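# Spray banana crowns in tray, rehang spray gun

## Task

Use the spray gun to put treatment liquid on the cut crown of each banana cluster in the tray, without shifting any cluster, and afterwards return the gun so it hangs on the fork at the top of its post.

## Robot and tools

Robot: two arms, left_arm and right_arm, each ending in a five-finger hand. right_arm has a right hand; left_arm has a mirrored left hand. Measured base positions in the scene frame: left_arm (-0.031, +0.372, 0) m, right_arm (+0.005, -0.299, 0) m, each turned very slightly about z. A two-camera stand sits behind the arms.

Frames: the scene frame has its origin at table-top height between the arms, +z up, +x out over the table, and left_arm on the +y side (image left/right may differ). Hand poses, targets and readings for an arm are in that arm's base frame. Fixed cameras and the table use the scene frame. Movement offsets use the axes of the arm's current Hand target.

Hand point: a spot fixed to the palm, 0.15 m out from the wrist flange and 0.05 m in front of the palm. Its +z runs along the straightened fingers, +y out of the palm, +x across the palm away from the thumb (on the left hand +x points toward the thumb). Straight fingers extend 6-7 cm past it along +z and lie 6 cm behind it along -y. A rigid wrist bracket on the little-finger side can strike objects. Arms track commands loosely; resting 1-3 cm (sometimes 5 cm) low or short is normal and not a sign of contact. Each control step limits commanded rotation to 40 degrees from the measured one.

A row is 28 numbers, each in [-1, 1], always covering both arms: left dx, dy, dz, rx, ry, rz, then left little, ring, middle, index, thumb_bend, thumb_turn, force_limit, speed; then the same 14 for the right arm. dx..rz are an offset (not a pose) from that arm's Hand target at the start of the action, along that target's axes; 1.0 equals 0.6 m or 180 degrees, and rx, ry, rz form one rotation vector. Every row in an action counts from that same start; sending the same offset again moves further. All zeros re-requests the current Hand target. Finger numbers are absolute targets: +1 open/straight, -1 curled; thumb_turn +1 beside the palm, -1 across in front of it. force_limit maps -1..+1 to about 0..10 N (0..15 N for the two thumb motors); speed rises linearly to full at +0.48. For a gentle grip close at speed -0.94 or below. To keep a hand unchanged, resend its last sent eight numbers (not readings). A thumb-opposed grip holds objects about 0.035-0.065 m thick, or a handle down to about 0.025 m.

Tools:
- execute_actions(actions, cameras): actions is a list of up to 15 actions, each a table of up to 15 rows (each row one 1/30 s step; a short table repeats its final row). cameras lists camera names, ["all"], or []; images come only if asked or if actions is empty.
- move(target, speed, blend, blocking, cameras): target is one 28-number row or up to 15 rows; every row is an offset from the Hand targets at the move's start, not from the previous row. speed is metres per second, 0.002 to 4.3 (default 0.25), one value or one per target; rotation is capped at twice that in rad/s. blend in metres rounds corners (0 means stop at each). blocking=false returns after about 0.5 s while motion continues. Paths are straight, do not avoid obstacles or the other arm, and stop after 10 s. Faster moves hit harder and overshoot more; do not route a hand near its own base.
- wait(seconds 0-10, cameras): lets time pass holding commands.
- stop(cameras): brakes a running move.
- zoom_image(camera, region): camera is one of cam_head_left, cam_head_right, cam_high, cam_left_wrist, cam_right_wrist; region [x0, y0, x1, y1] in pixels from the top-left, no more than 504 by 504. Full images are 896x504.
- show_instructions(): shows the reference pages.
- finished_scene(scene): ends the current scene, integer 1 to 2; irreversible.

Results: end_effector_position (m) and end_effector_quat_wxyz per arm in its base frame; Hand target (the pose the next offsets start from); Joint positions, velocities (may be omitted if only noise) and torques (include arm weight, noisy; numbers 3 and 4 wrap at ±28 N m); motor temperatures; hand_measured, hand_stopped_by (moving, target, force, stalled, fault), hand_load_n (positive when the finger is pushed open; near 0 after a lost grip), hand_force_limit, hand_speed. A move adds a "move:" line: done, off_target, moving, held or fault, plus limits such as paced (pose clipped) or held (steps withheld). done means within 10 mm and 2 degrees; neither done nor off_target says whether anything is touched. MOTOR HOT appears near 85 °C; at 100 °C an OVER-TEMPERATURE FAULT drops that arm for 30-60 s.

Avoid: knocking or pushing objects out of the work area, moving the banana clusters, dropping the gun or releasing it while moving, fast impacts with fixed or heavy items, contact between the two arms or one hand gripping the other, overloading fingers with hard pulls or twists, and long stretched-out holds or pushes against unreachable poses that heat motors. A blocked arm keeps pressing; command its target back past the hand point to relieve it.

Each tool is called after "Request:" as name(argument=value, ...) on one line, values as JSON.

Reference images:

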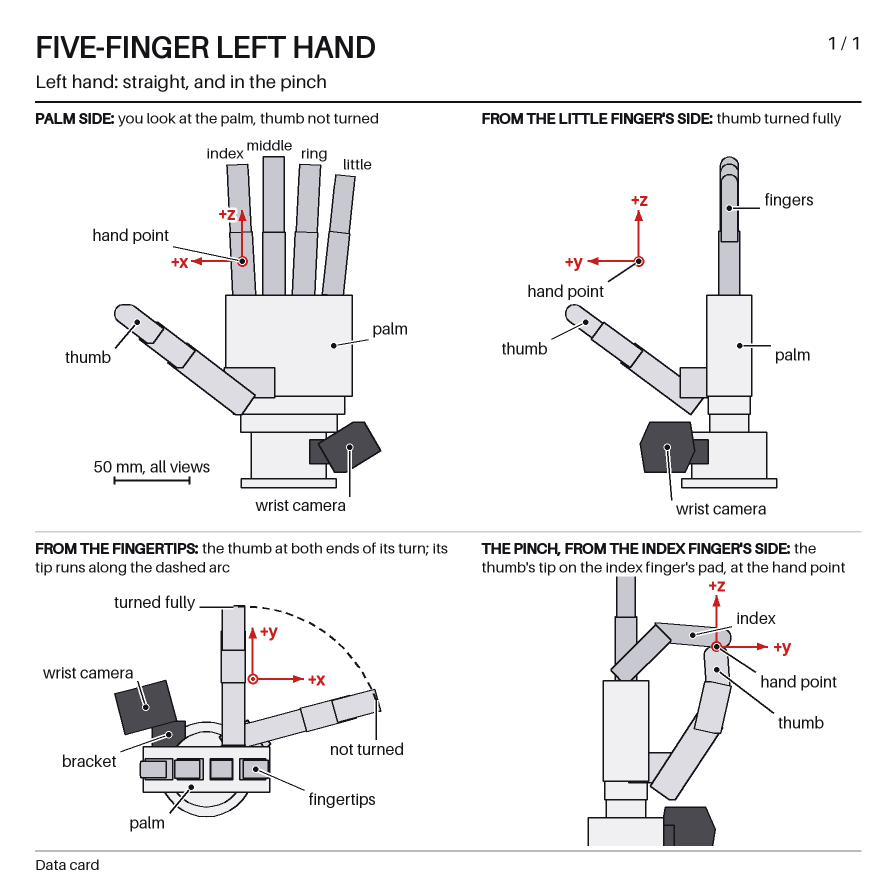

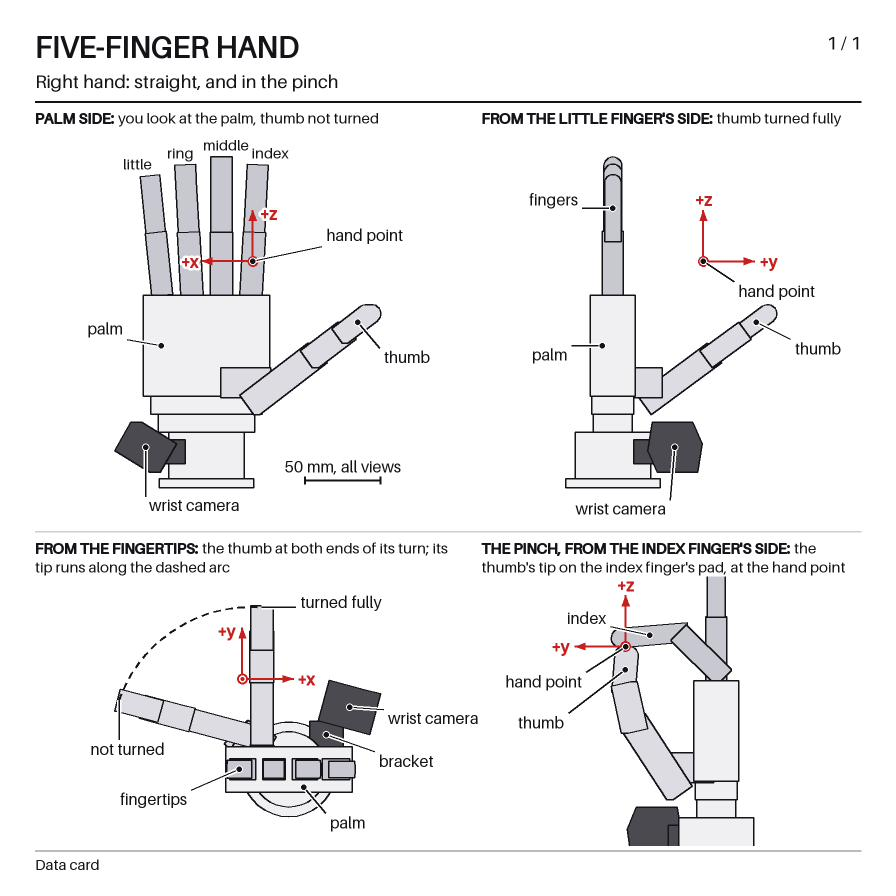

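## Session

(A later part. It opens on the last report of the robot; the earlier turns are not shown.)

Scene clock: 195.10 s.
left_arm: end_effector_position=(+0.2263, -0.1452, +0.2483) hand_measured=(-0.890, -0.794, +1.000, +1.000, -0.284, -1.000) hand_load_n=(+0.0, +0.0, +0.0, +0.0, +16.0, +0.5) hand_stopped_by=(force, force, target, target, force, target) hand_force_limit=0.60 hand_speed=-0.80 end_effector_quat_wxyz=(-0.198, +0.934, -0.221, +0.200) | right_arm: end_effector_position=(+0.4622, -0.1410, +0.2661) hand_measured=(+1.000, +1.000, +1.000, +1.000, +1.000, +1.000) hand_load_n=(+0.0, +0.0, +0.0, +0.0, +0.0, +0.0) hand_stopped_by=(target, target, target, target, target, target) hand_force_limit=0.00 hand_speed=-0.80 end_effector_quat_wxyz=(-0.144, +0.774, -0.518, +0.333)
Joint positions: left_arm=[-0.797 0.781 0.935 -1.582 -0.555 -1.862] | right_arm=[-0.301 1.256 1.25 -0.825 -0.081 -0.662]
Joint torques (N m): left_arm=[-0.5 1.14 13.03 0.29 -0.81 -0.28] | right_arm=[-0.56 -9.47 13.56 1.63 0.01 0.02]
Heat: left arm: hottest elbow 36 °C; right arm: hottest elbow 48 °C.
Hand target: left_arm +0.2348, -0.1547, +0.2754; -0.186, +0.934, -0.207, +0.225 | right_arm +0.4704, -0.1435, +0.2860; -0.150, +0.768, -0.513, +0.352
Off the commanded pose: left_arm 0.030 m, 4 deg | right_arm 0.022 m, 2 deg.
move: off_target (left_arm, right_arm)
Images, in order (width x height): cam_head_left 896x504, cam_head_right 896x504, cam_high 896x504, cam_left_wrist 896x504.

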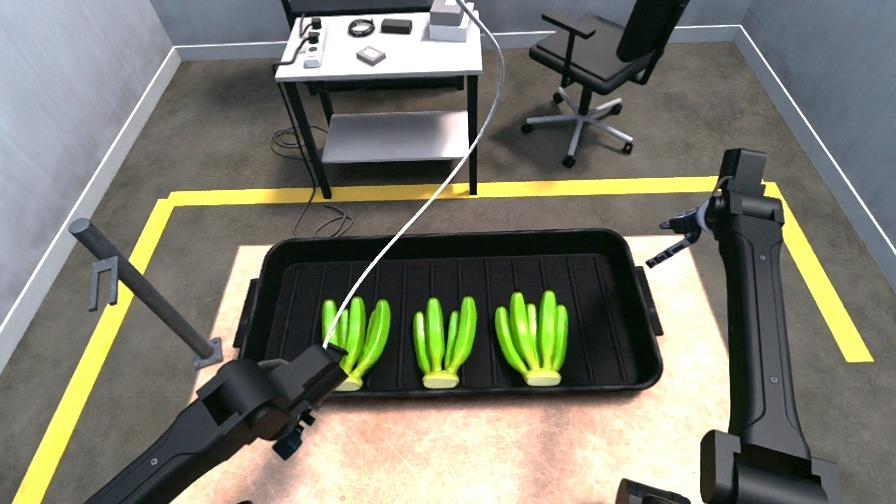

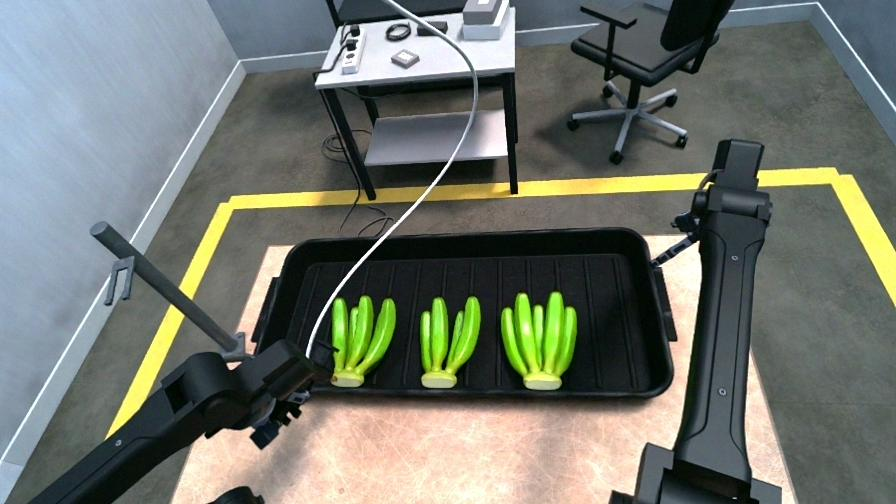

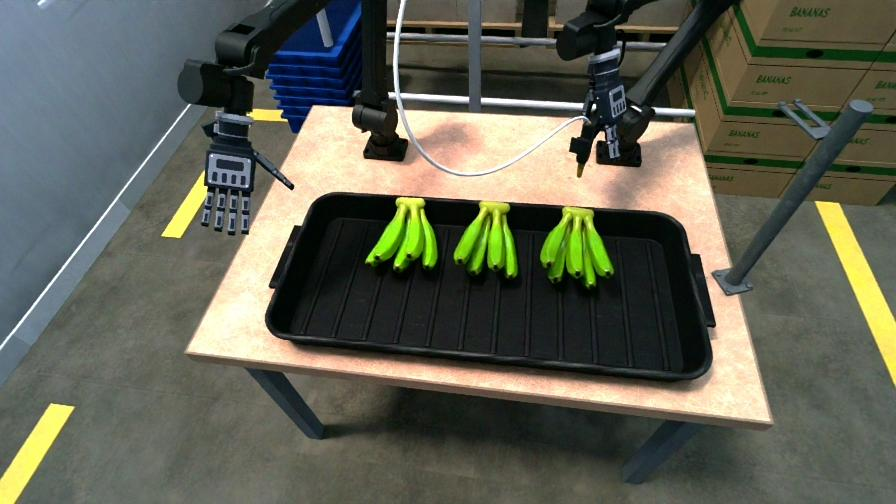

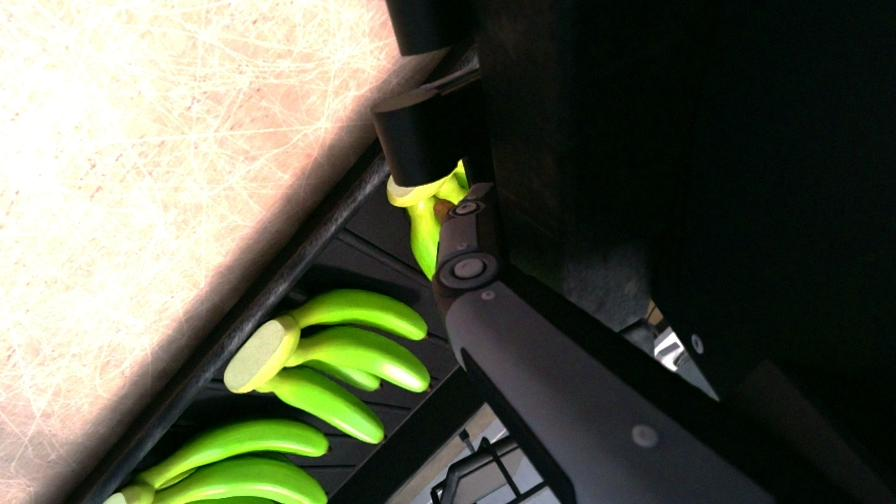

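Request:
execute_actions(actions=[[[0,0,0,0,0,0,-0.98,-0.98,0.1,0.1,-0.29,-1,0.6,-0.4,0,0,0,0,0,0,1,1,1,1,1,1,0,-0.8]],[[0,0,0,0,0,0,-0.98,-0.98,0.1,0.1,-0.29,-1,0.6,-0.4,0,0,0,0,0,0,1,1,1,1,1,1,0,-0.8]]], cameras=["cam_head_left","cam_high","cam_left_wrist"])

Request:
zoom_image(camera="cam_high", region=[530, 80, 630, 230])

Request:
zoom_image(camera="cam_left_wrist", region=[350, 120, 520, 290])

Scene clock: 197.07 s.
left_arm: end_effector_position=(+0.2264, -0.1451, +0.2485) hand_measured=(-0.890, -0.794, +0.100, +0.104, -0.284, -1.000) hand_load_n=(+0.0, +0.0, +0.0, +8.0, +17.0, +1.0) hand_stopped_by=(force, force, target, force, force, target) hand_force_limit=0.60 hand_speed=-0.40 end_effector_quat_wxyz=(-0.199, +0.934, -0.220, +0.200) | right_arm: end_effector_position=(+0.4622, -0.1410, +0.2661) hand_measured=(+1.000, +1.000, +1.000, +1.000, +1.000, +1.000) hand_load_n=(+0.0, +0.0, +0.0, +0.0, +0.0, +0.0) hand_stopped_by=(target, target, target, target, target, target) hand_force_limit=0.00 hand_speed=-0.80 end_effector_quat_wxyz=(-0.144, +0.774, -0.518, +0.333)
Joint positions: left_arm=[-0.798 0.781 0.935 -1.583 -0.557 -1.865] | right_arm=[-0.301 1.256 1.25 -0.825 -0.081 -0.662]
Joint torques (N m): left_arm=[-0.5 1.14 13.04 0.34 -0.76 -0.28] | right_arm=[-0.56 -9.47 13.56 1.65 0.01 0.02]
Heat: left arm: hottest elbow 36 °C; right arm: hottest elbow 48 °C.
Hand target: left_arm +0.2348, -0.1547, +0.2755; -0.185, +0.934, -0.207, +0.225 | right_arm +0.4704, -0.1435, +0.2860; -0.150, +0.768, -0.513, +0.352
Off the commanded pose: left_arm 0.030 m, 4 deg | right_arm 0.022 m, 2 deg.
Step readings (end_effector_position of left_arm | right_arm):
0: (+0.2263, -0.1452, +0.2483) | (+0.4622, -0.1410, +0.2661)
1: (+0.2263, -0.1452, +0.2483) | (+0.4622, -0.1410, +0.2661)
2: (+0.2264, -0.1451, +0.2484) | (+0.4622, -0.1410, +0.2661)
4: (+0.2264, -0.1451, +0.2484) | (+0.4622, -0.1410, +0.2661)
8: (+0.2264, -0.1452, +0.2484) | (+0.4622, -0.1410, +0.2661)
15: (+0.2264, -0.1452, +0.2484) | (+0.4622, -0.1410, +0.2661)
16: (+0.2264, -0.1452, +0.2484) | (+0.4622, -0.1410, +0.2661)
17: (+0.2265, -0.1451, +0.2484) | (+0.4622, -0.1410, +0.2661)
19: (+0.2265, -0.1450, +0.2485) | (+0.4622, -0.1410, +0.2661)
23: (+0.2264, -0.1451, +0.2485) | (+0.4622, -0.1410, +0.2661)
30: (+0.2264, -0.1451, +0.2485) | (+0.4622, -0.1410, +0.2661)
Images, in order (width x height): cam_head_left 896x504, cam_high 896x504, cam_left_wrist 896x504.

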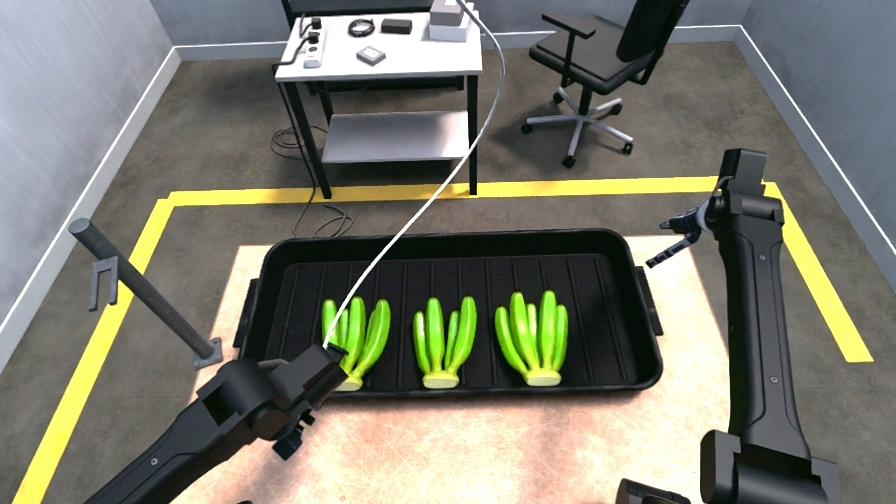

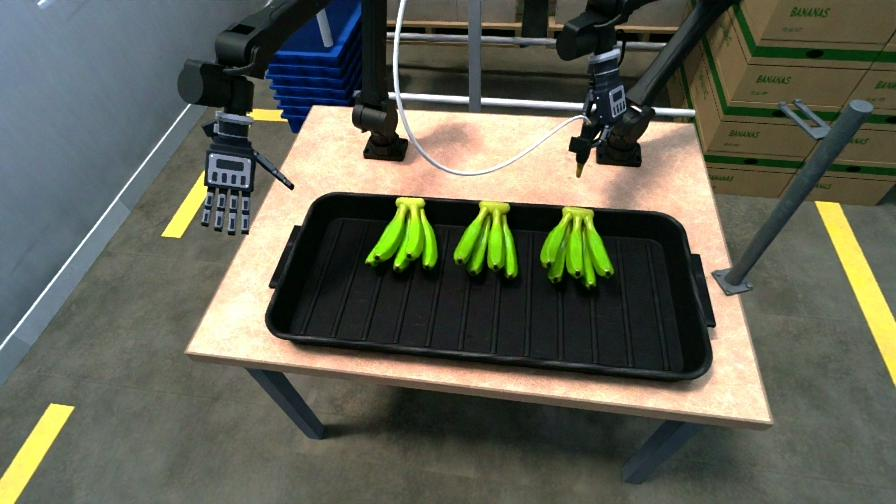

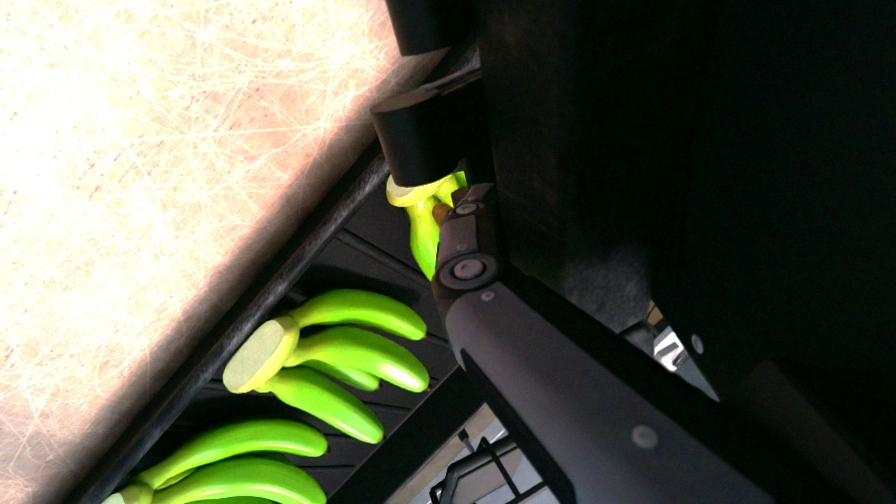

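Scaled by 3.360 from the camera's 896x504 image, which has a finer 1280x720 frame.

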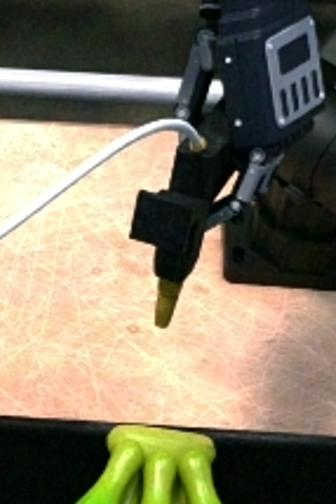

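Scaled by 2.965 from the camera's 896x504 image, which has a finer 1280x720 frame.

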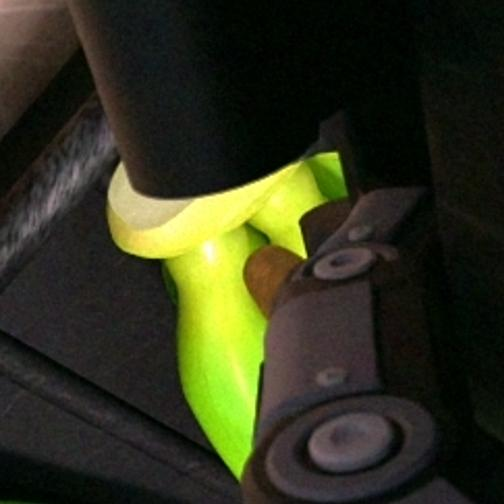

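Request:
execute_actions(actions=[[[0,0,0,0,0,0,-0.98,-0.98,-0.3,0.4,-0.29,-1,0.6,-0.4,0,0,0,0,0,0,1,1,1,1,1,1,0,-0.8]],[[0,0,0,0,0,0,-0.98,-0.98,-0.3,0.4,-0.29,-1,0.6,-0.4,0,0,0,0,0,0,1,1,1,1,1,1,0,-0.8]]], cameras=["cam_high","cam_left_wrist"])

Request:
zoom_image(camera="cam_high", region=[530, 80, 630, 230])

Request:
zoom_image(camera="cam_left_wrist", region=[350, 120, 520, 290])

Scene clock: 198.57 s.
left_arm: end_effector_position=(+0.2264, -0.1450, +0.2484) hand_measured=(-0.890, -0.794, -0.044, +0.400, -0.284, -1.000) hand_load_n=(+0.0, -1.0, +15.0, +0.0, +17.0, +2.0) hand_stopped_by=(force, force, force, target, force, target) hand_force_limit=0.60 hand_speed=-0.40 end_effector_quat_wxyz=(-0.199, +0.934, -0.220, +0.200) | right_arm: end_effector_position=(+0.4622, -0.1410, +0.2661) hand_measured=(+1.000, +1.000, +1.000, +1.000, +1.000, +1.000) hand_load_n=(+0.0, +0.0, +0.0, +0.0, +0.0, +0.0) hand_stopped_by=(target, target, target, target, target, target) hand_force_limit=0.00 hand_speed=-0.80 end_effector_quat_wxyz=(-0.144, +0.774, -0.518, +0.333)
Joint positions: left_arm=[-0.798 0.781 0.935 -1.583 -0.557 -1.865] | right_arm=[-0.301 1.256 1.25 -0.825 -0.081 -0.662]
Joint torques (N m): left_arm=[-0.5 1.14 13.04 0.32 -0.75 -0.28] | right_arm=[-0.5 -9.47 13.57 1.65 0.01 0.02]
Heat: left arm: hottest elbow 36 °C; right arm: hottest elbow 48 °C.
Hand target: left_arm +0.2347, -0.1546, +0.2755; -0.185, +0.934, -0.207, +0.225 | right_arm +0.4704, -0.1435, +0.2860; -0.150, +0.768, -0.513, +0.352
Off the commanded pose: left_arm 0.030 m, 4 deg | right_arm 0.022 m, 2 deg.
Step readings (end_effector_position of left_arm | right_arm):
0: (+0.2264, -0.1451, +0.2485) | (+0.4622, -0.1410, +0.2661)
1: (+0.2264, -0.1451, +0.2485) | (+0.4622, -0.1410, +0.2661)
2: (+0.2264, -0.1451, +0.2485) | (+0.4622, -0.1410, +0.2661)
4: (+0.2265, -0.1450, +0.2485) | (+0.4622, -0.1410, +0.2661)
8: (+0.2264, -0.1450, +0.2484) | (+0.4622, -0.1410, +0.2661)
15: (+0.2264, -0.1450, +0.2484) | (+0.4622, -0.1410, +0.2661)
16: (+0.2264, -0.1450, +0.2484) | (+0.4622, -0.1410, +0.2661)
17: (+0.2264, -0.1450, +0.2484) | (+0.4622, -0.1410, +0.2661)
19: (+0.2264, -0.1450, +0.2484) | (+0.4622, -0.1410, +0.2661)
23: (+0.2264, -0.1450, +0.2484) | (+0.4622, -0.1410, +0.2661)
30: (+0.2264, -0.1450, +0.2484) | (+0.4622, -0.1410, +0.2661)
Images, in order (width x height): cam_high 896x504, cam_left_wrist 896x504.

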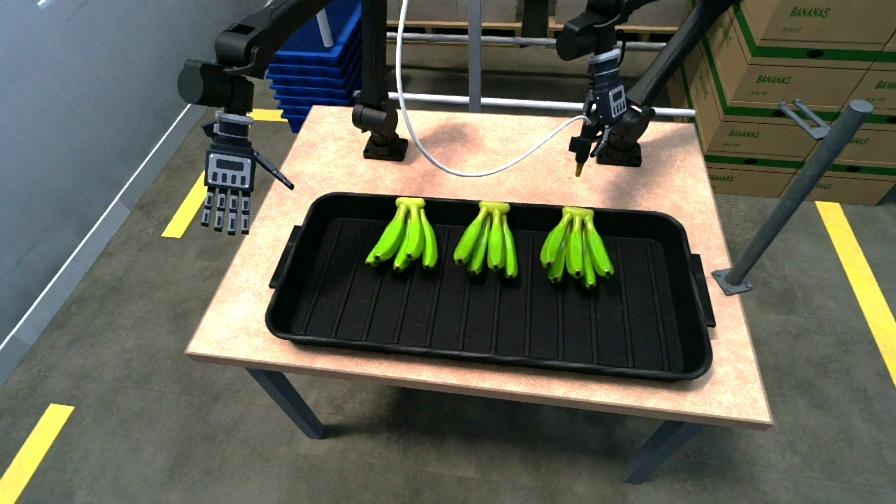

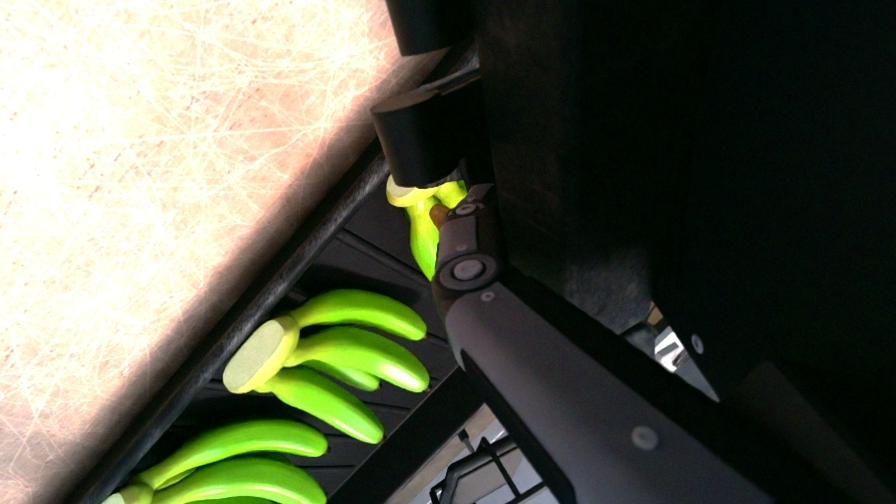

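Scaled by 3.360 from the camera's 896x504 image, which has a finer 1280x720 frame.

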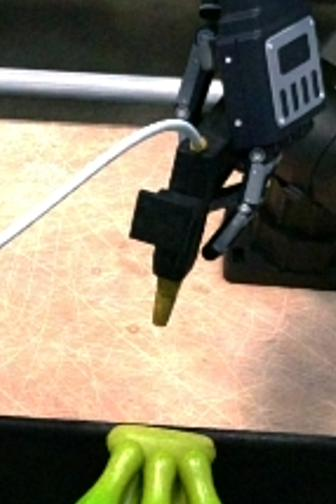

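Scaled by 2.965 from the camera's 896x504 image, which has a finer 1280x720 frame.

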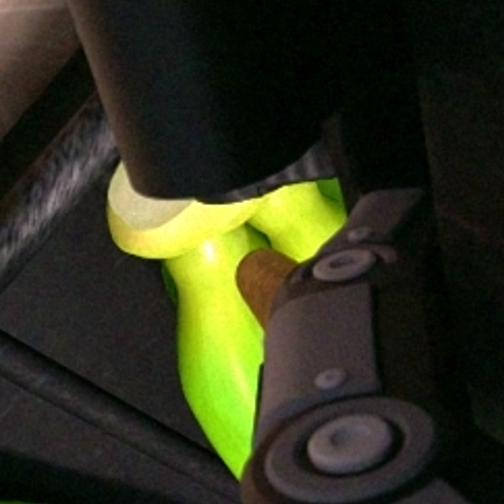

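Request:
execute_actions(actions=[], cameras=["cam_head_right","cam_head_left","cam_high","cam_left_wrist"])

Request:
zoom_image(camera="cam_head_right", region=[260, 330, 410, 450])

Request:
zoom_image(camera="cam_high", region=[555, 90, 615, 150])

Request:
zoom_image(camera="cam_high", region=[530, 150, 620, 240])

Scene clock: 199.23 s.
left_arm: end_effector_position=(+0.2264, -0.1450, +0.2484) hand_measured=(-0.890, -0.794, -0.044, +0.400, -0.284, -1.000) hand_load_n=(+0.0, -1.0, +15.0, +0.0, +17.0, +2.0) hand_stopped_by=(force, force, force, target, force, target) hand_force_limit=0.60 hand_speed=-0.40 end_effector_quat_wxyz=(-0.199, +0.934, -0.220, +0.200) | right_arm: end_effector_position=(+0.4622, -0.1410, +0.2661) hand_measured=(+1.000, +1.000, +1.000, +1.000, +1.000, +1.000) hand_load_n=(+0.0, +0.0, +0.0, +0.0, +0.0, +0.0) hand_stopped_by=(target, target, target, target, target, target) hand_force_limit=0.00 hand_speed=-0.80 end_effector_quat_wxyz=(-0.144, +0.774, -0.518, +0.333)
Joint positions: left_arm=[-0.798 0.781 0.935 -1.583 -0.557 -1.865] | right_arm=[-0.301 1.256 1.25 -0.825 -0.081 -0.662]
Joint velocities: within noise
Joint torques (N m): left_arm=[-0.44 1.2 13.04 0.32 -0.76 -0.29] | right_arm=[-0.56 -9.47 13.56 1.63 0.01 0.02]
Motor temperatures (°C): left_arm=[33 34 36 31 34 34] | right_arm=[34 33 48 31 34 31]
Heat: left arm: hottest elbow 36 °C; right arm: hottest elbow 48 °C.
Hand target: left_arm +0.2347, -0.1546, +0.2755; -0.185, +0.934, -0.207, +0.225 | right_arm +0.4704, -0.1435, +0.2860; -0.150, +0.768, -0.513, +0.352
Off the commanded pose: left_arm 0.030 m, 4 deg | right_arm 0.022 m, 2 deg.
Images, in order (width x height): cam_head_left 896x504, cam_head_right 896x504, cam_high 896x504, cam_left_wrist 896x504.

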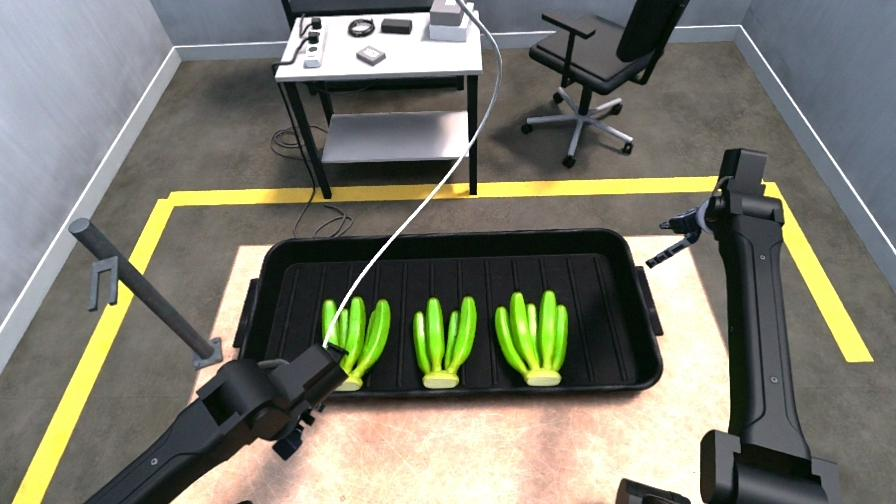

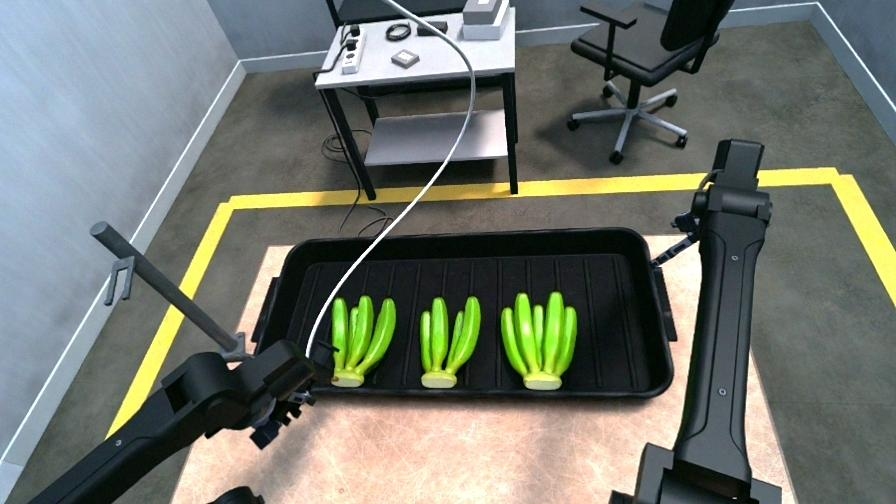

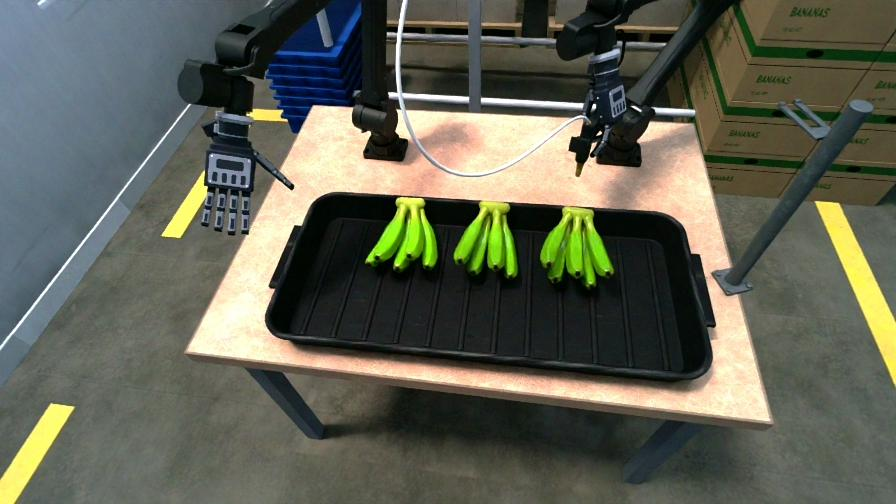

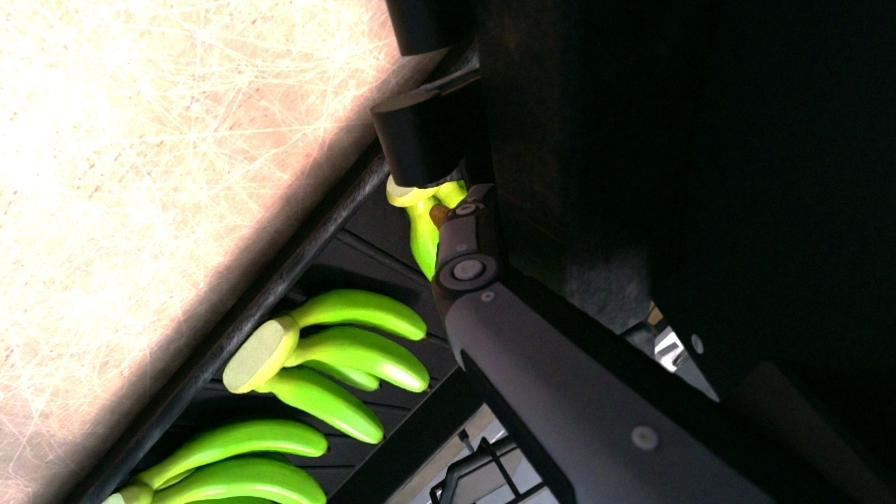

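Scaled by 3.360 from the camera's 896x504 image, which has a finer 1280x720 frame.

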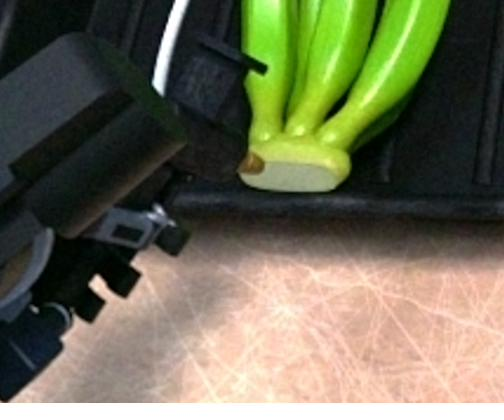

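Scaled by 8.400 from the camera's 896x504 image, which has a finer 1280x720 frame.

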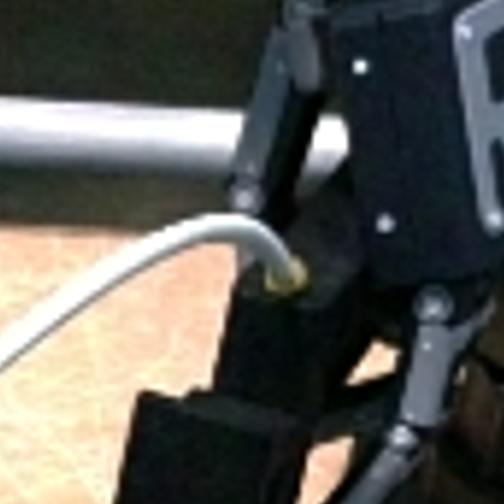

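Scaled by 5.600 from the camera's 896x504 image, which has a finer 1280x720 frame.

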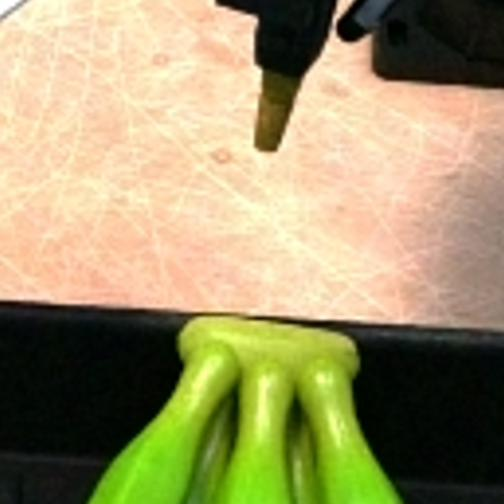

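Request:
move(target=[[0.082,-0.1817,0.0398,-0.014,0.06,-0.0047,-0.98,-0.98,-0.3,0.4,-0.29,-1,0.6,-0.4,0,0,0,0,0,0,1,1,1,1,1,1,0,-0.8],[0.0215,-0.3555,0.0682,-0.0279,0.1208,-0.0093,-0.98,-0.98,-0.3,0.4,-0.29,-1,0.6,-0.4,0,0,0,0,0,0,1,1,1,1,1,1,0,-0.8]], speed=0.2, blend=0.03, cameras=["cam_head_left","cam_head_right","cam_high"])

Request:
zoom_image(camera="cam_head_left", region=[150, 260, 270, 380])

Request:
zoom_image(camera="cam_head_right", region=[160, 260, 280, 380])

Request:
zoom_image(camera="cam_high", region=[640, 80, 740, 200])

Scene clock: 202.03 s.
left_arm: end_effector_position=(+0.3224, +0.0246, +0.3133) hand_measured=(-0.890, -0.794, -0.044, +0.400, -0.284, -1.000) hand_load_n=(+0.0, -1.0, +15.0, +0.0, +17.0, +2.0) hand_stopped_by=(force, force, force, target, force, target) hand_force_limit=0.60 hand_speed=-0.40 end_effector_quat_wxyz=(-0.081, +0.898, -0.231, +0.367) | right_arm: end_effector_position=(+0.4622, -0.1410, +0.2661) hand_measured=(+1.000, +1.000, +1.000, +1.000, +1.000, +1.000) hand_load_n=(+0.0, +0.0, +0.0, +0.5, +0.0, +0.0) hand_stopped_by=(target, target, target, target, target, target) hand_force_limit=0.00 hand_speed=-0.80 end_effector_quat_wxyz=(-0.144, +0.774, -0.518, +0.333)
Joint positions: left_arm=[0.475 0.746 0.935 -1.057 0.346 -0.721] | right_arm=[-0.301 1.256 1.25 -0.825 -0.081 -0.662]
Joint torques (N m): left_arm=[0.97 0.38 12.79 1.94 0.57 -0.06] | right_arm=[-0.5 -9.47 13.56 1.63 0.01 0.02]
Heat: left arm: hottest elbow 36 °C; right arm: hottest elbow 48 °C.
Hand target: left_arm +0.3303, +0.0300, +0.3396; -0.099, +0.885, -0.234, +0.390 | right_arm +0.4704, -0.1435, +0.2860; -0.150, +0.768, -0.513, +0.352
Off the commanded pose: left_arm 0.028 m, 4 deg | right_arm 0.022 m, 2 deg.
move: off_target (left_arm, right_arm)
Images, in order (width x height): cam_head_left 896x504, cam_head_right 896x504, cam_high 896x504.

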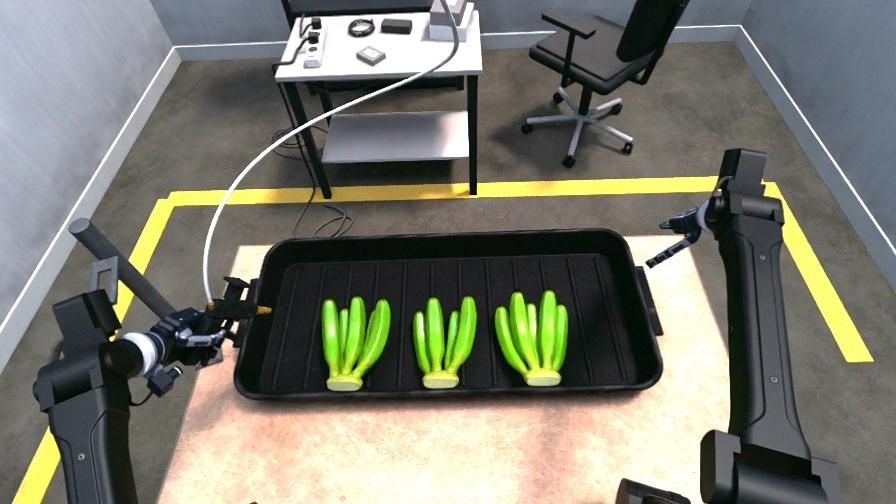

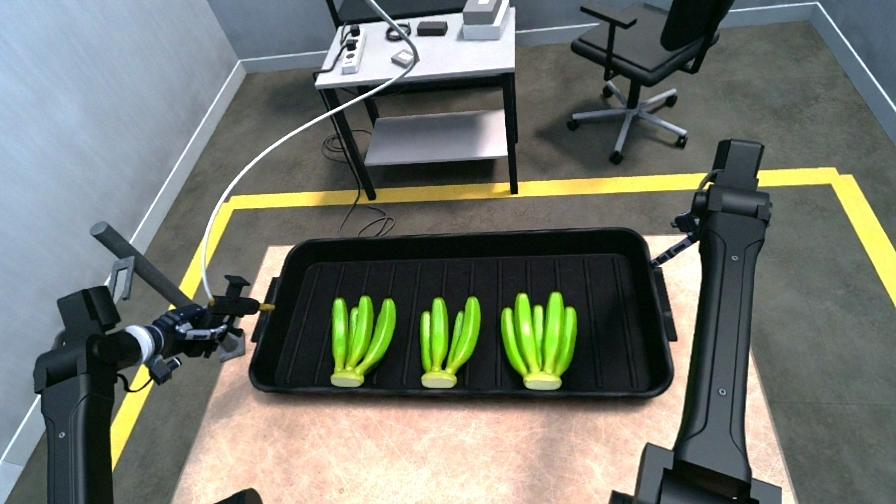

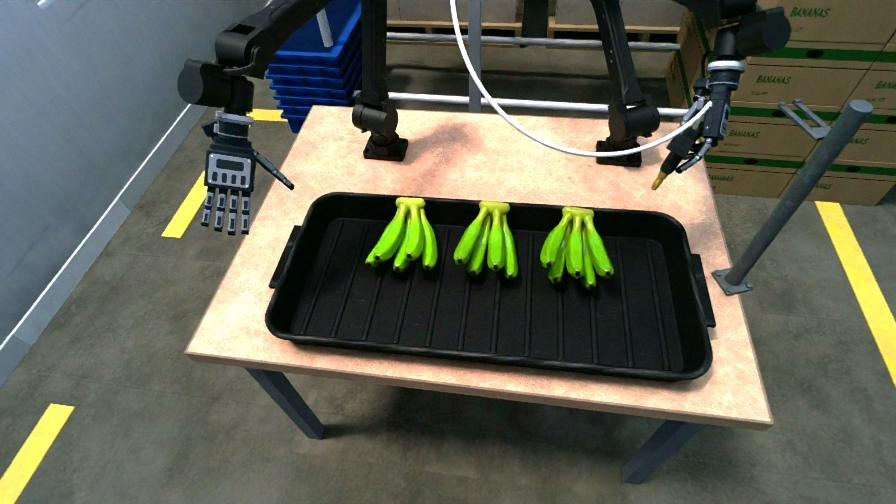

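Scaled by 4.200 from the camera's 896x504 image, which has a finer 1280x720 frame.

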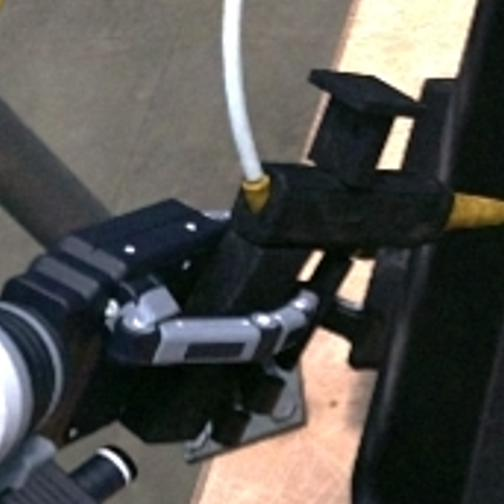

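Scaled by 4.200 from the camera's 896x504 image, which has a finer 1280x720 frame.

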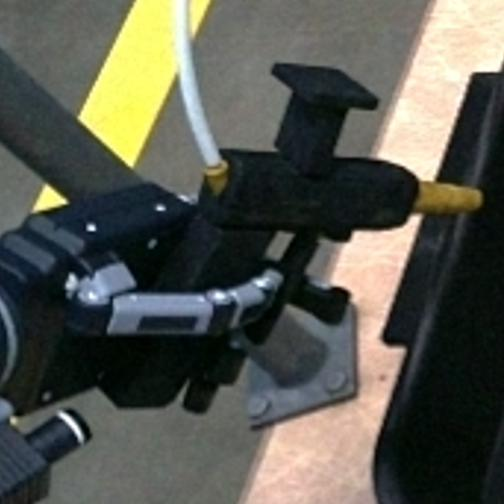

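Scaled by 4.200 from the camera's 896x504 image, which has a finer 1280x720 frame.

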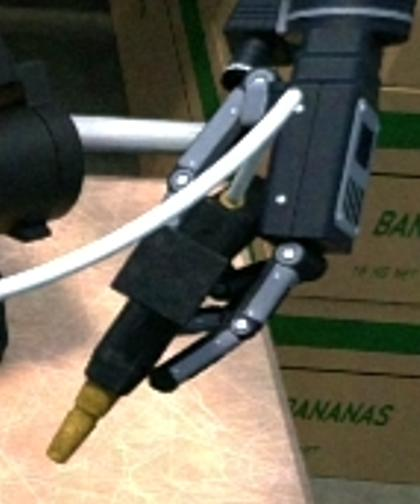

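Request:
zoom_image(camera="cam_head_right", region=[200, 285, 260, 345])

Request:
zoom_image(camera="cam_head_left", region=[195, 300, 255, 360])

Scaled by 8.400 from the camera's 896x504 image, which has a finer 1280x720 frame.

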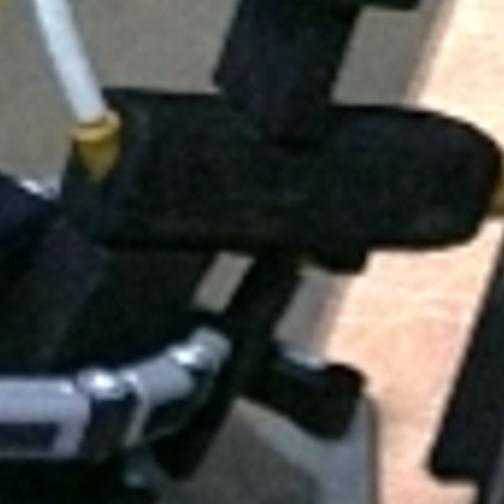

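Scaled by 8.400 from the camera's 896x504 image, which has a finer 1280x720 frame.

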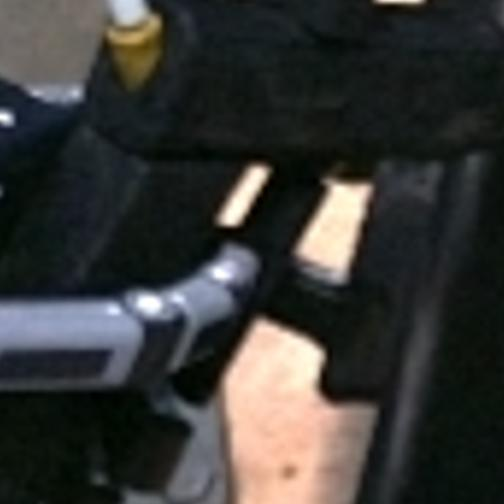

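Request:
zoom_image(camera="cam_head_left", region=[310, 350, 460, 410])

Request:
zoom_image(camera="cam_head_right", region=[320, 350, 470, 410])

Request:
zoom_image(camera="cam_high", region=[450, 180, 650, 260])

Scaled by 3.360 from the camera's 896x504 image, which has a finer 1280x720 frame.

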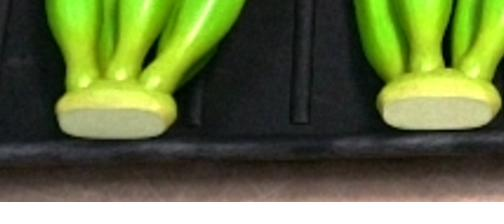

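Scaled by 3.360 from the camera's 896x504 image, which has a finer 1280x720 frame.

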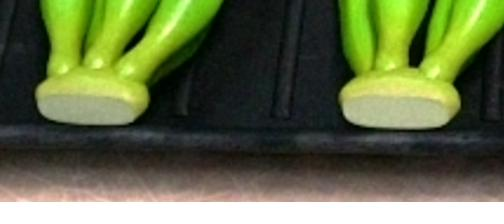

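Scaled by 2.520 from the camera's 896x504 image, which has a finer 1280x720 frame.

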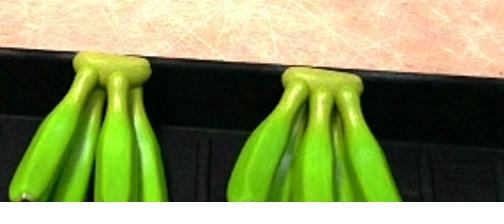

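Request:
execute_actions(actions=[[[0,0,0,0,0,0,-0.98,-0.98,0.9,0.9,-0.29,-1,0.6,-0.2,0,0,0,0,0,0,1,1,1,1,1,1,0,-0.8]],[[0,0,0,0,0,0,-0.98,-0.98,0.9,0.9,-0.29,-1,0.6,-0.2,0,0,0,0,0,0,1,1,1,1,1,1,0,-0.8]]], cameras=["cam_head_right","cam_head_left"])

Request:
zoom_image(camera="cam_head_right", region=[200, 285, 260, 345])

Request:
zoom_image(camera="cam_head_left", region=[195, 300, 255, 360])

Scene clock: 204.63 s.
left_arm: end_effector_position=(+0.3223, +0.0246, +0.3134) hand_measured=(-0.890, -0.794, +0.900, +0.900, -0.284, -1.000) hand_load_n=(+0.0, +0.0, +0.0, +0.0, +15.5, +1.5) hand_stopped_by=(force, force, target, target, force, target) hand_force_limit=0.60 hand_speed=-0.20 end_effector_quat_wxyz=(-0.081, +0.897, -0.231, +0.367) | right_arm: end_effector_position=(+0.4622, -0.1410, +0.2661) hand_measured=(+1.000, +1.000, +1.000, +1.000, +1.000, +1.000) hand_load_n=(+0.0, +0.0, +0.0, +0.0, -0.5, +0.0) hand_stopped_by=(target, target, target, target, target, target) hand_force_limit=0.00 hand_speed=-0.80 end_effector_quat_wxyz=(-0.144, +0.774, -0.518, +0.333)
Joint positions: left_arm=[0.475 0.746 0.935 -1.057 0.348 -0.719] | right_arm=[-0.301 1.256 1.25 -0.825 -0.081 -0.662]
Joint torques (N m): left_arm=[0.91 0.38 12.81 1.95 0.53 -0.02] | right_arm=[-0.56 -9.47 13.56 1.63 0.01 0.02]
Heat: left arm: hottest elbow 36 °C; right arm: hottest elbow 48 °C.
Hand target: left_arm +0.3303, +0.0300, +0.3396; -0.099, +0.885, -0.234, +0.390 | right_arm +0.4704, -0.1435, +0.2860; -0.150, +0.768, -0.513, +0.352
Off the commanded pose: left_arm 0.028 m, 4 deg | right_arm 0.022 m, 2 deg.
Step readings (end_effector_position of left_arm | right_arm):
0: (+0.3223, +0.0246, +0.3133) | (+0.4622, -0.1410, +0.2661)
1: (+0.3223, +0.0246, +0.3133) | (+0.4622, -0.1410, +0.2661)
2: (+0.3223, +0.0246, +0.3133) | (+0.4622, -0.1410, +0.2661)
4: (+0.3223, +0.0244, +0.3134) | (+0.4622, -0.1410, +0.2661)
8: (+0.3223, +0.0246, +0.3134) | (+0.4622, -0.1410, +0.2661)
15: (+0.3223, +0.0246, +0.3134) | (+0.4622, -0.1410, +0.2661)
16: (+0.3223, +0.0246, +0.3134) | (+0.4622, -0.1410, +0.2661)
17: (+0.3223, +0.0246, +0.3134) | (+0.4622, -0.1410, +0.2661)
19: (+0.3223, +0.0246, +0.3134) | (+0.4622, -0.1410, +0.2661)
23: (+0.3223, +0.0246, +0.3134) | (+0.4622, -0.1410, +0.2661)
30: (+0.3223, +0.0246, +0.3134) | (+0.4622, -0.1410, +0.2661)
Images, in order (width x height): cam_head_left 896x504, cam_head_right 896x504.

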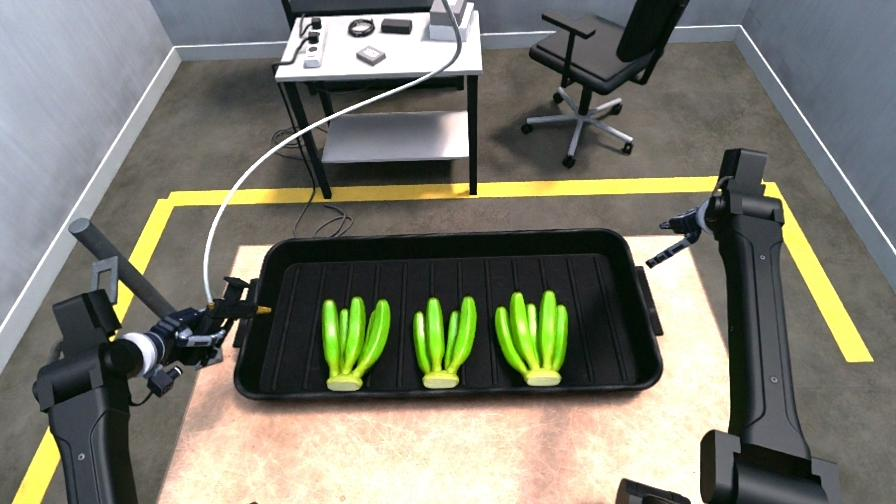

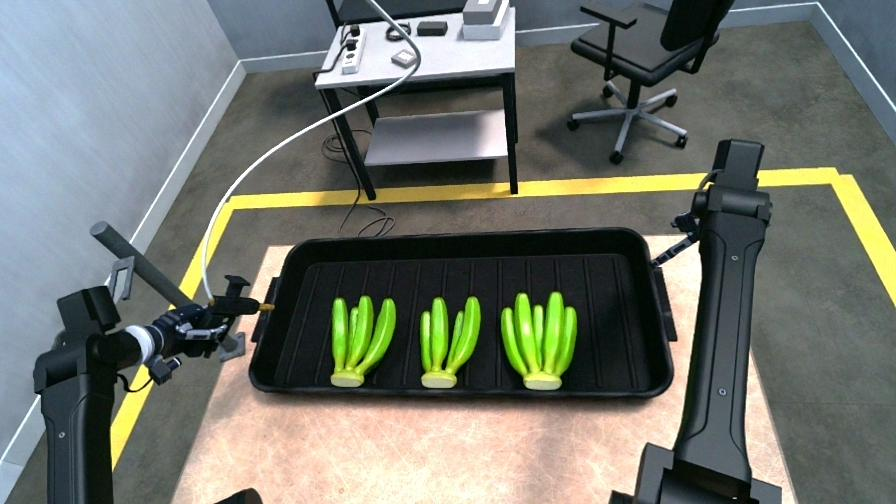

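Scaled by 8.400 from the camera's 896x504 image, which has a finer 1280x720 frame.

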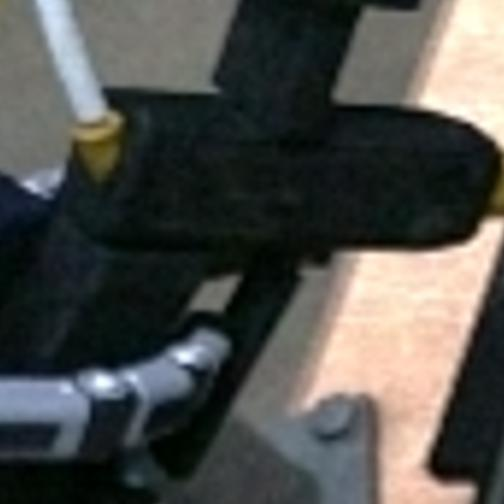

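Scaled by 8.400 from the camera's 896x504 image, which has a finer 1280x720 frame.

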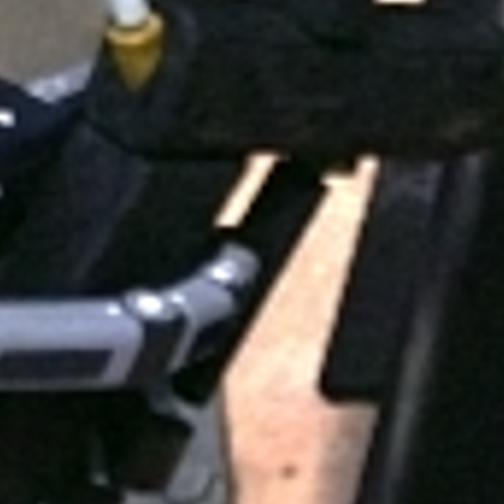

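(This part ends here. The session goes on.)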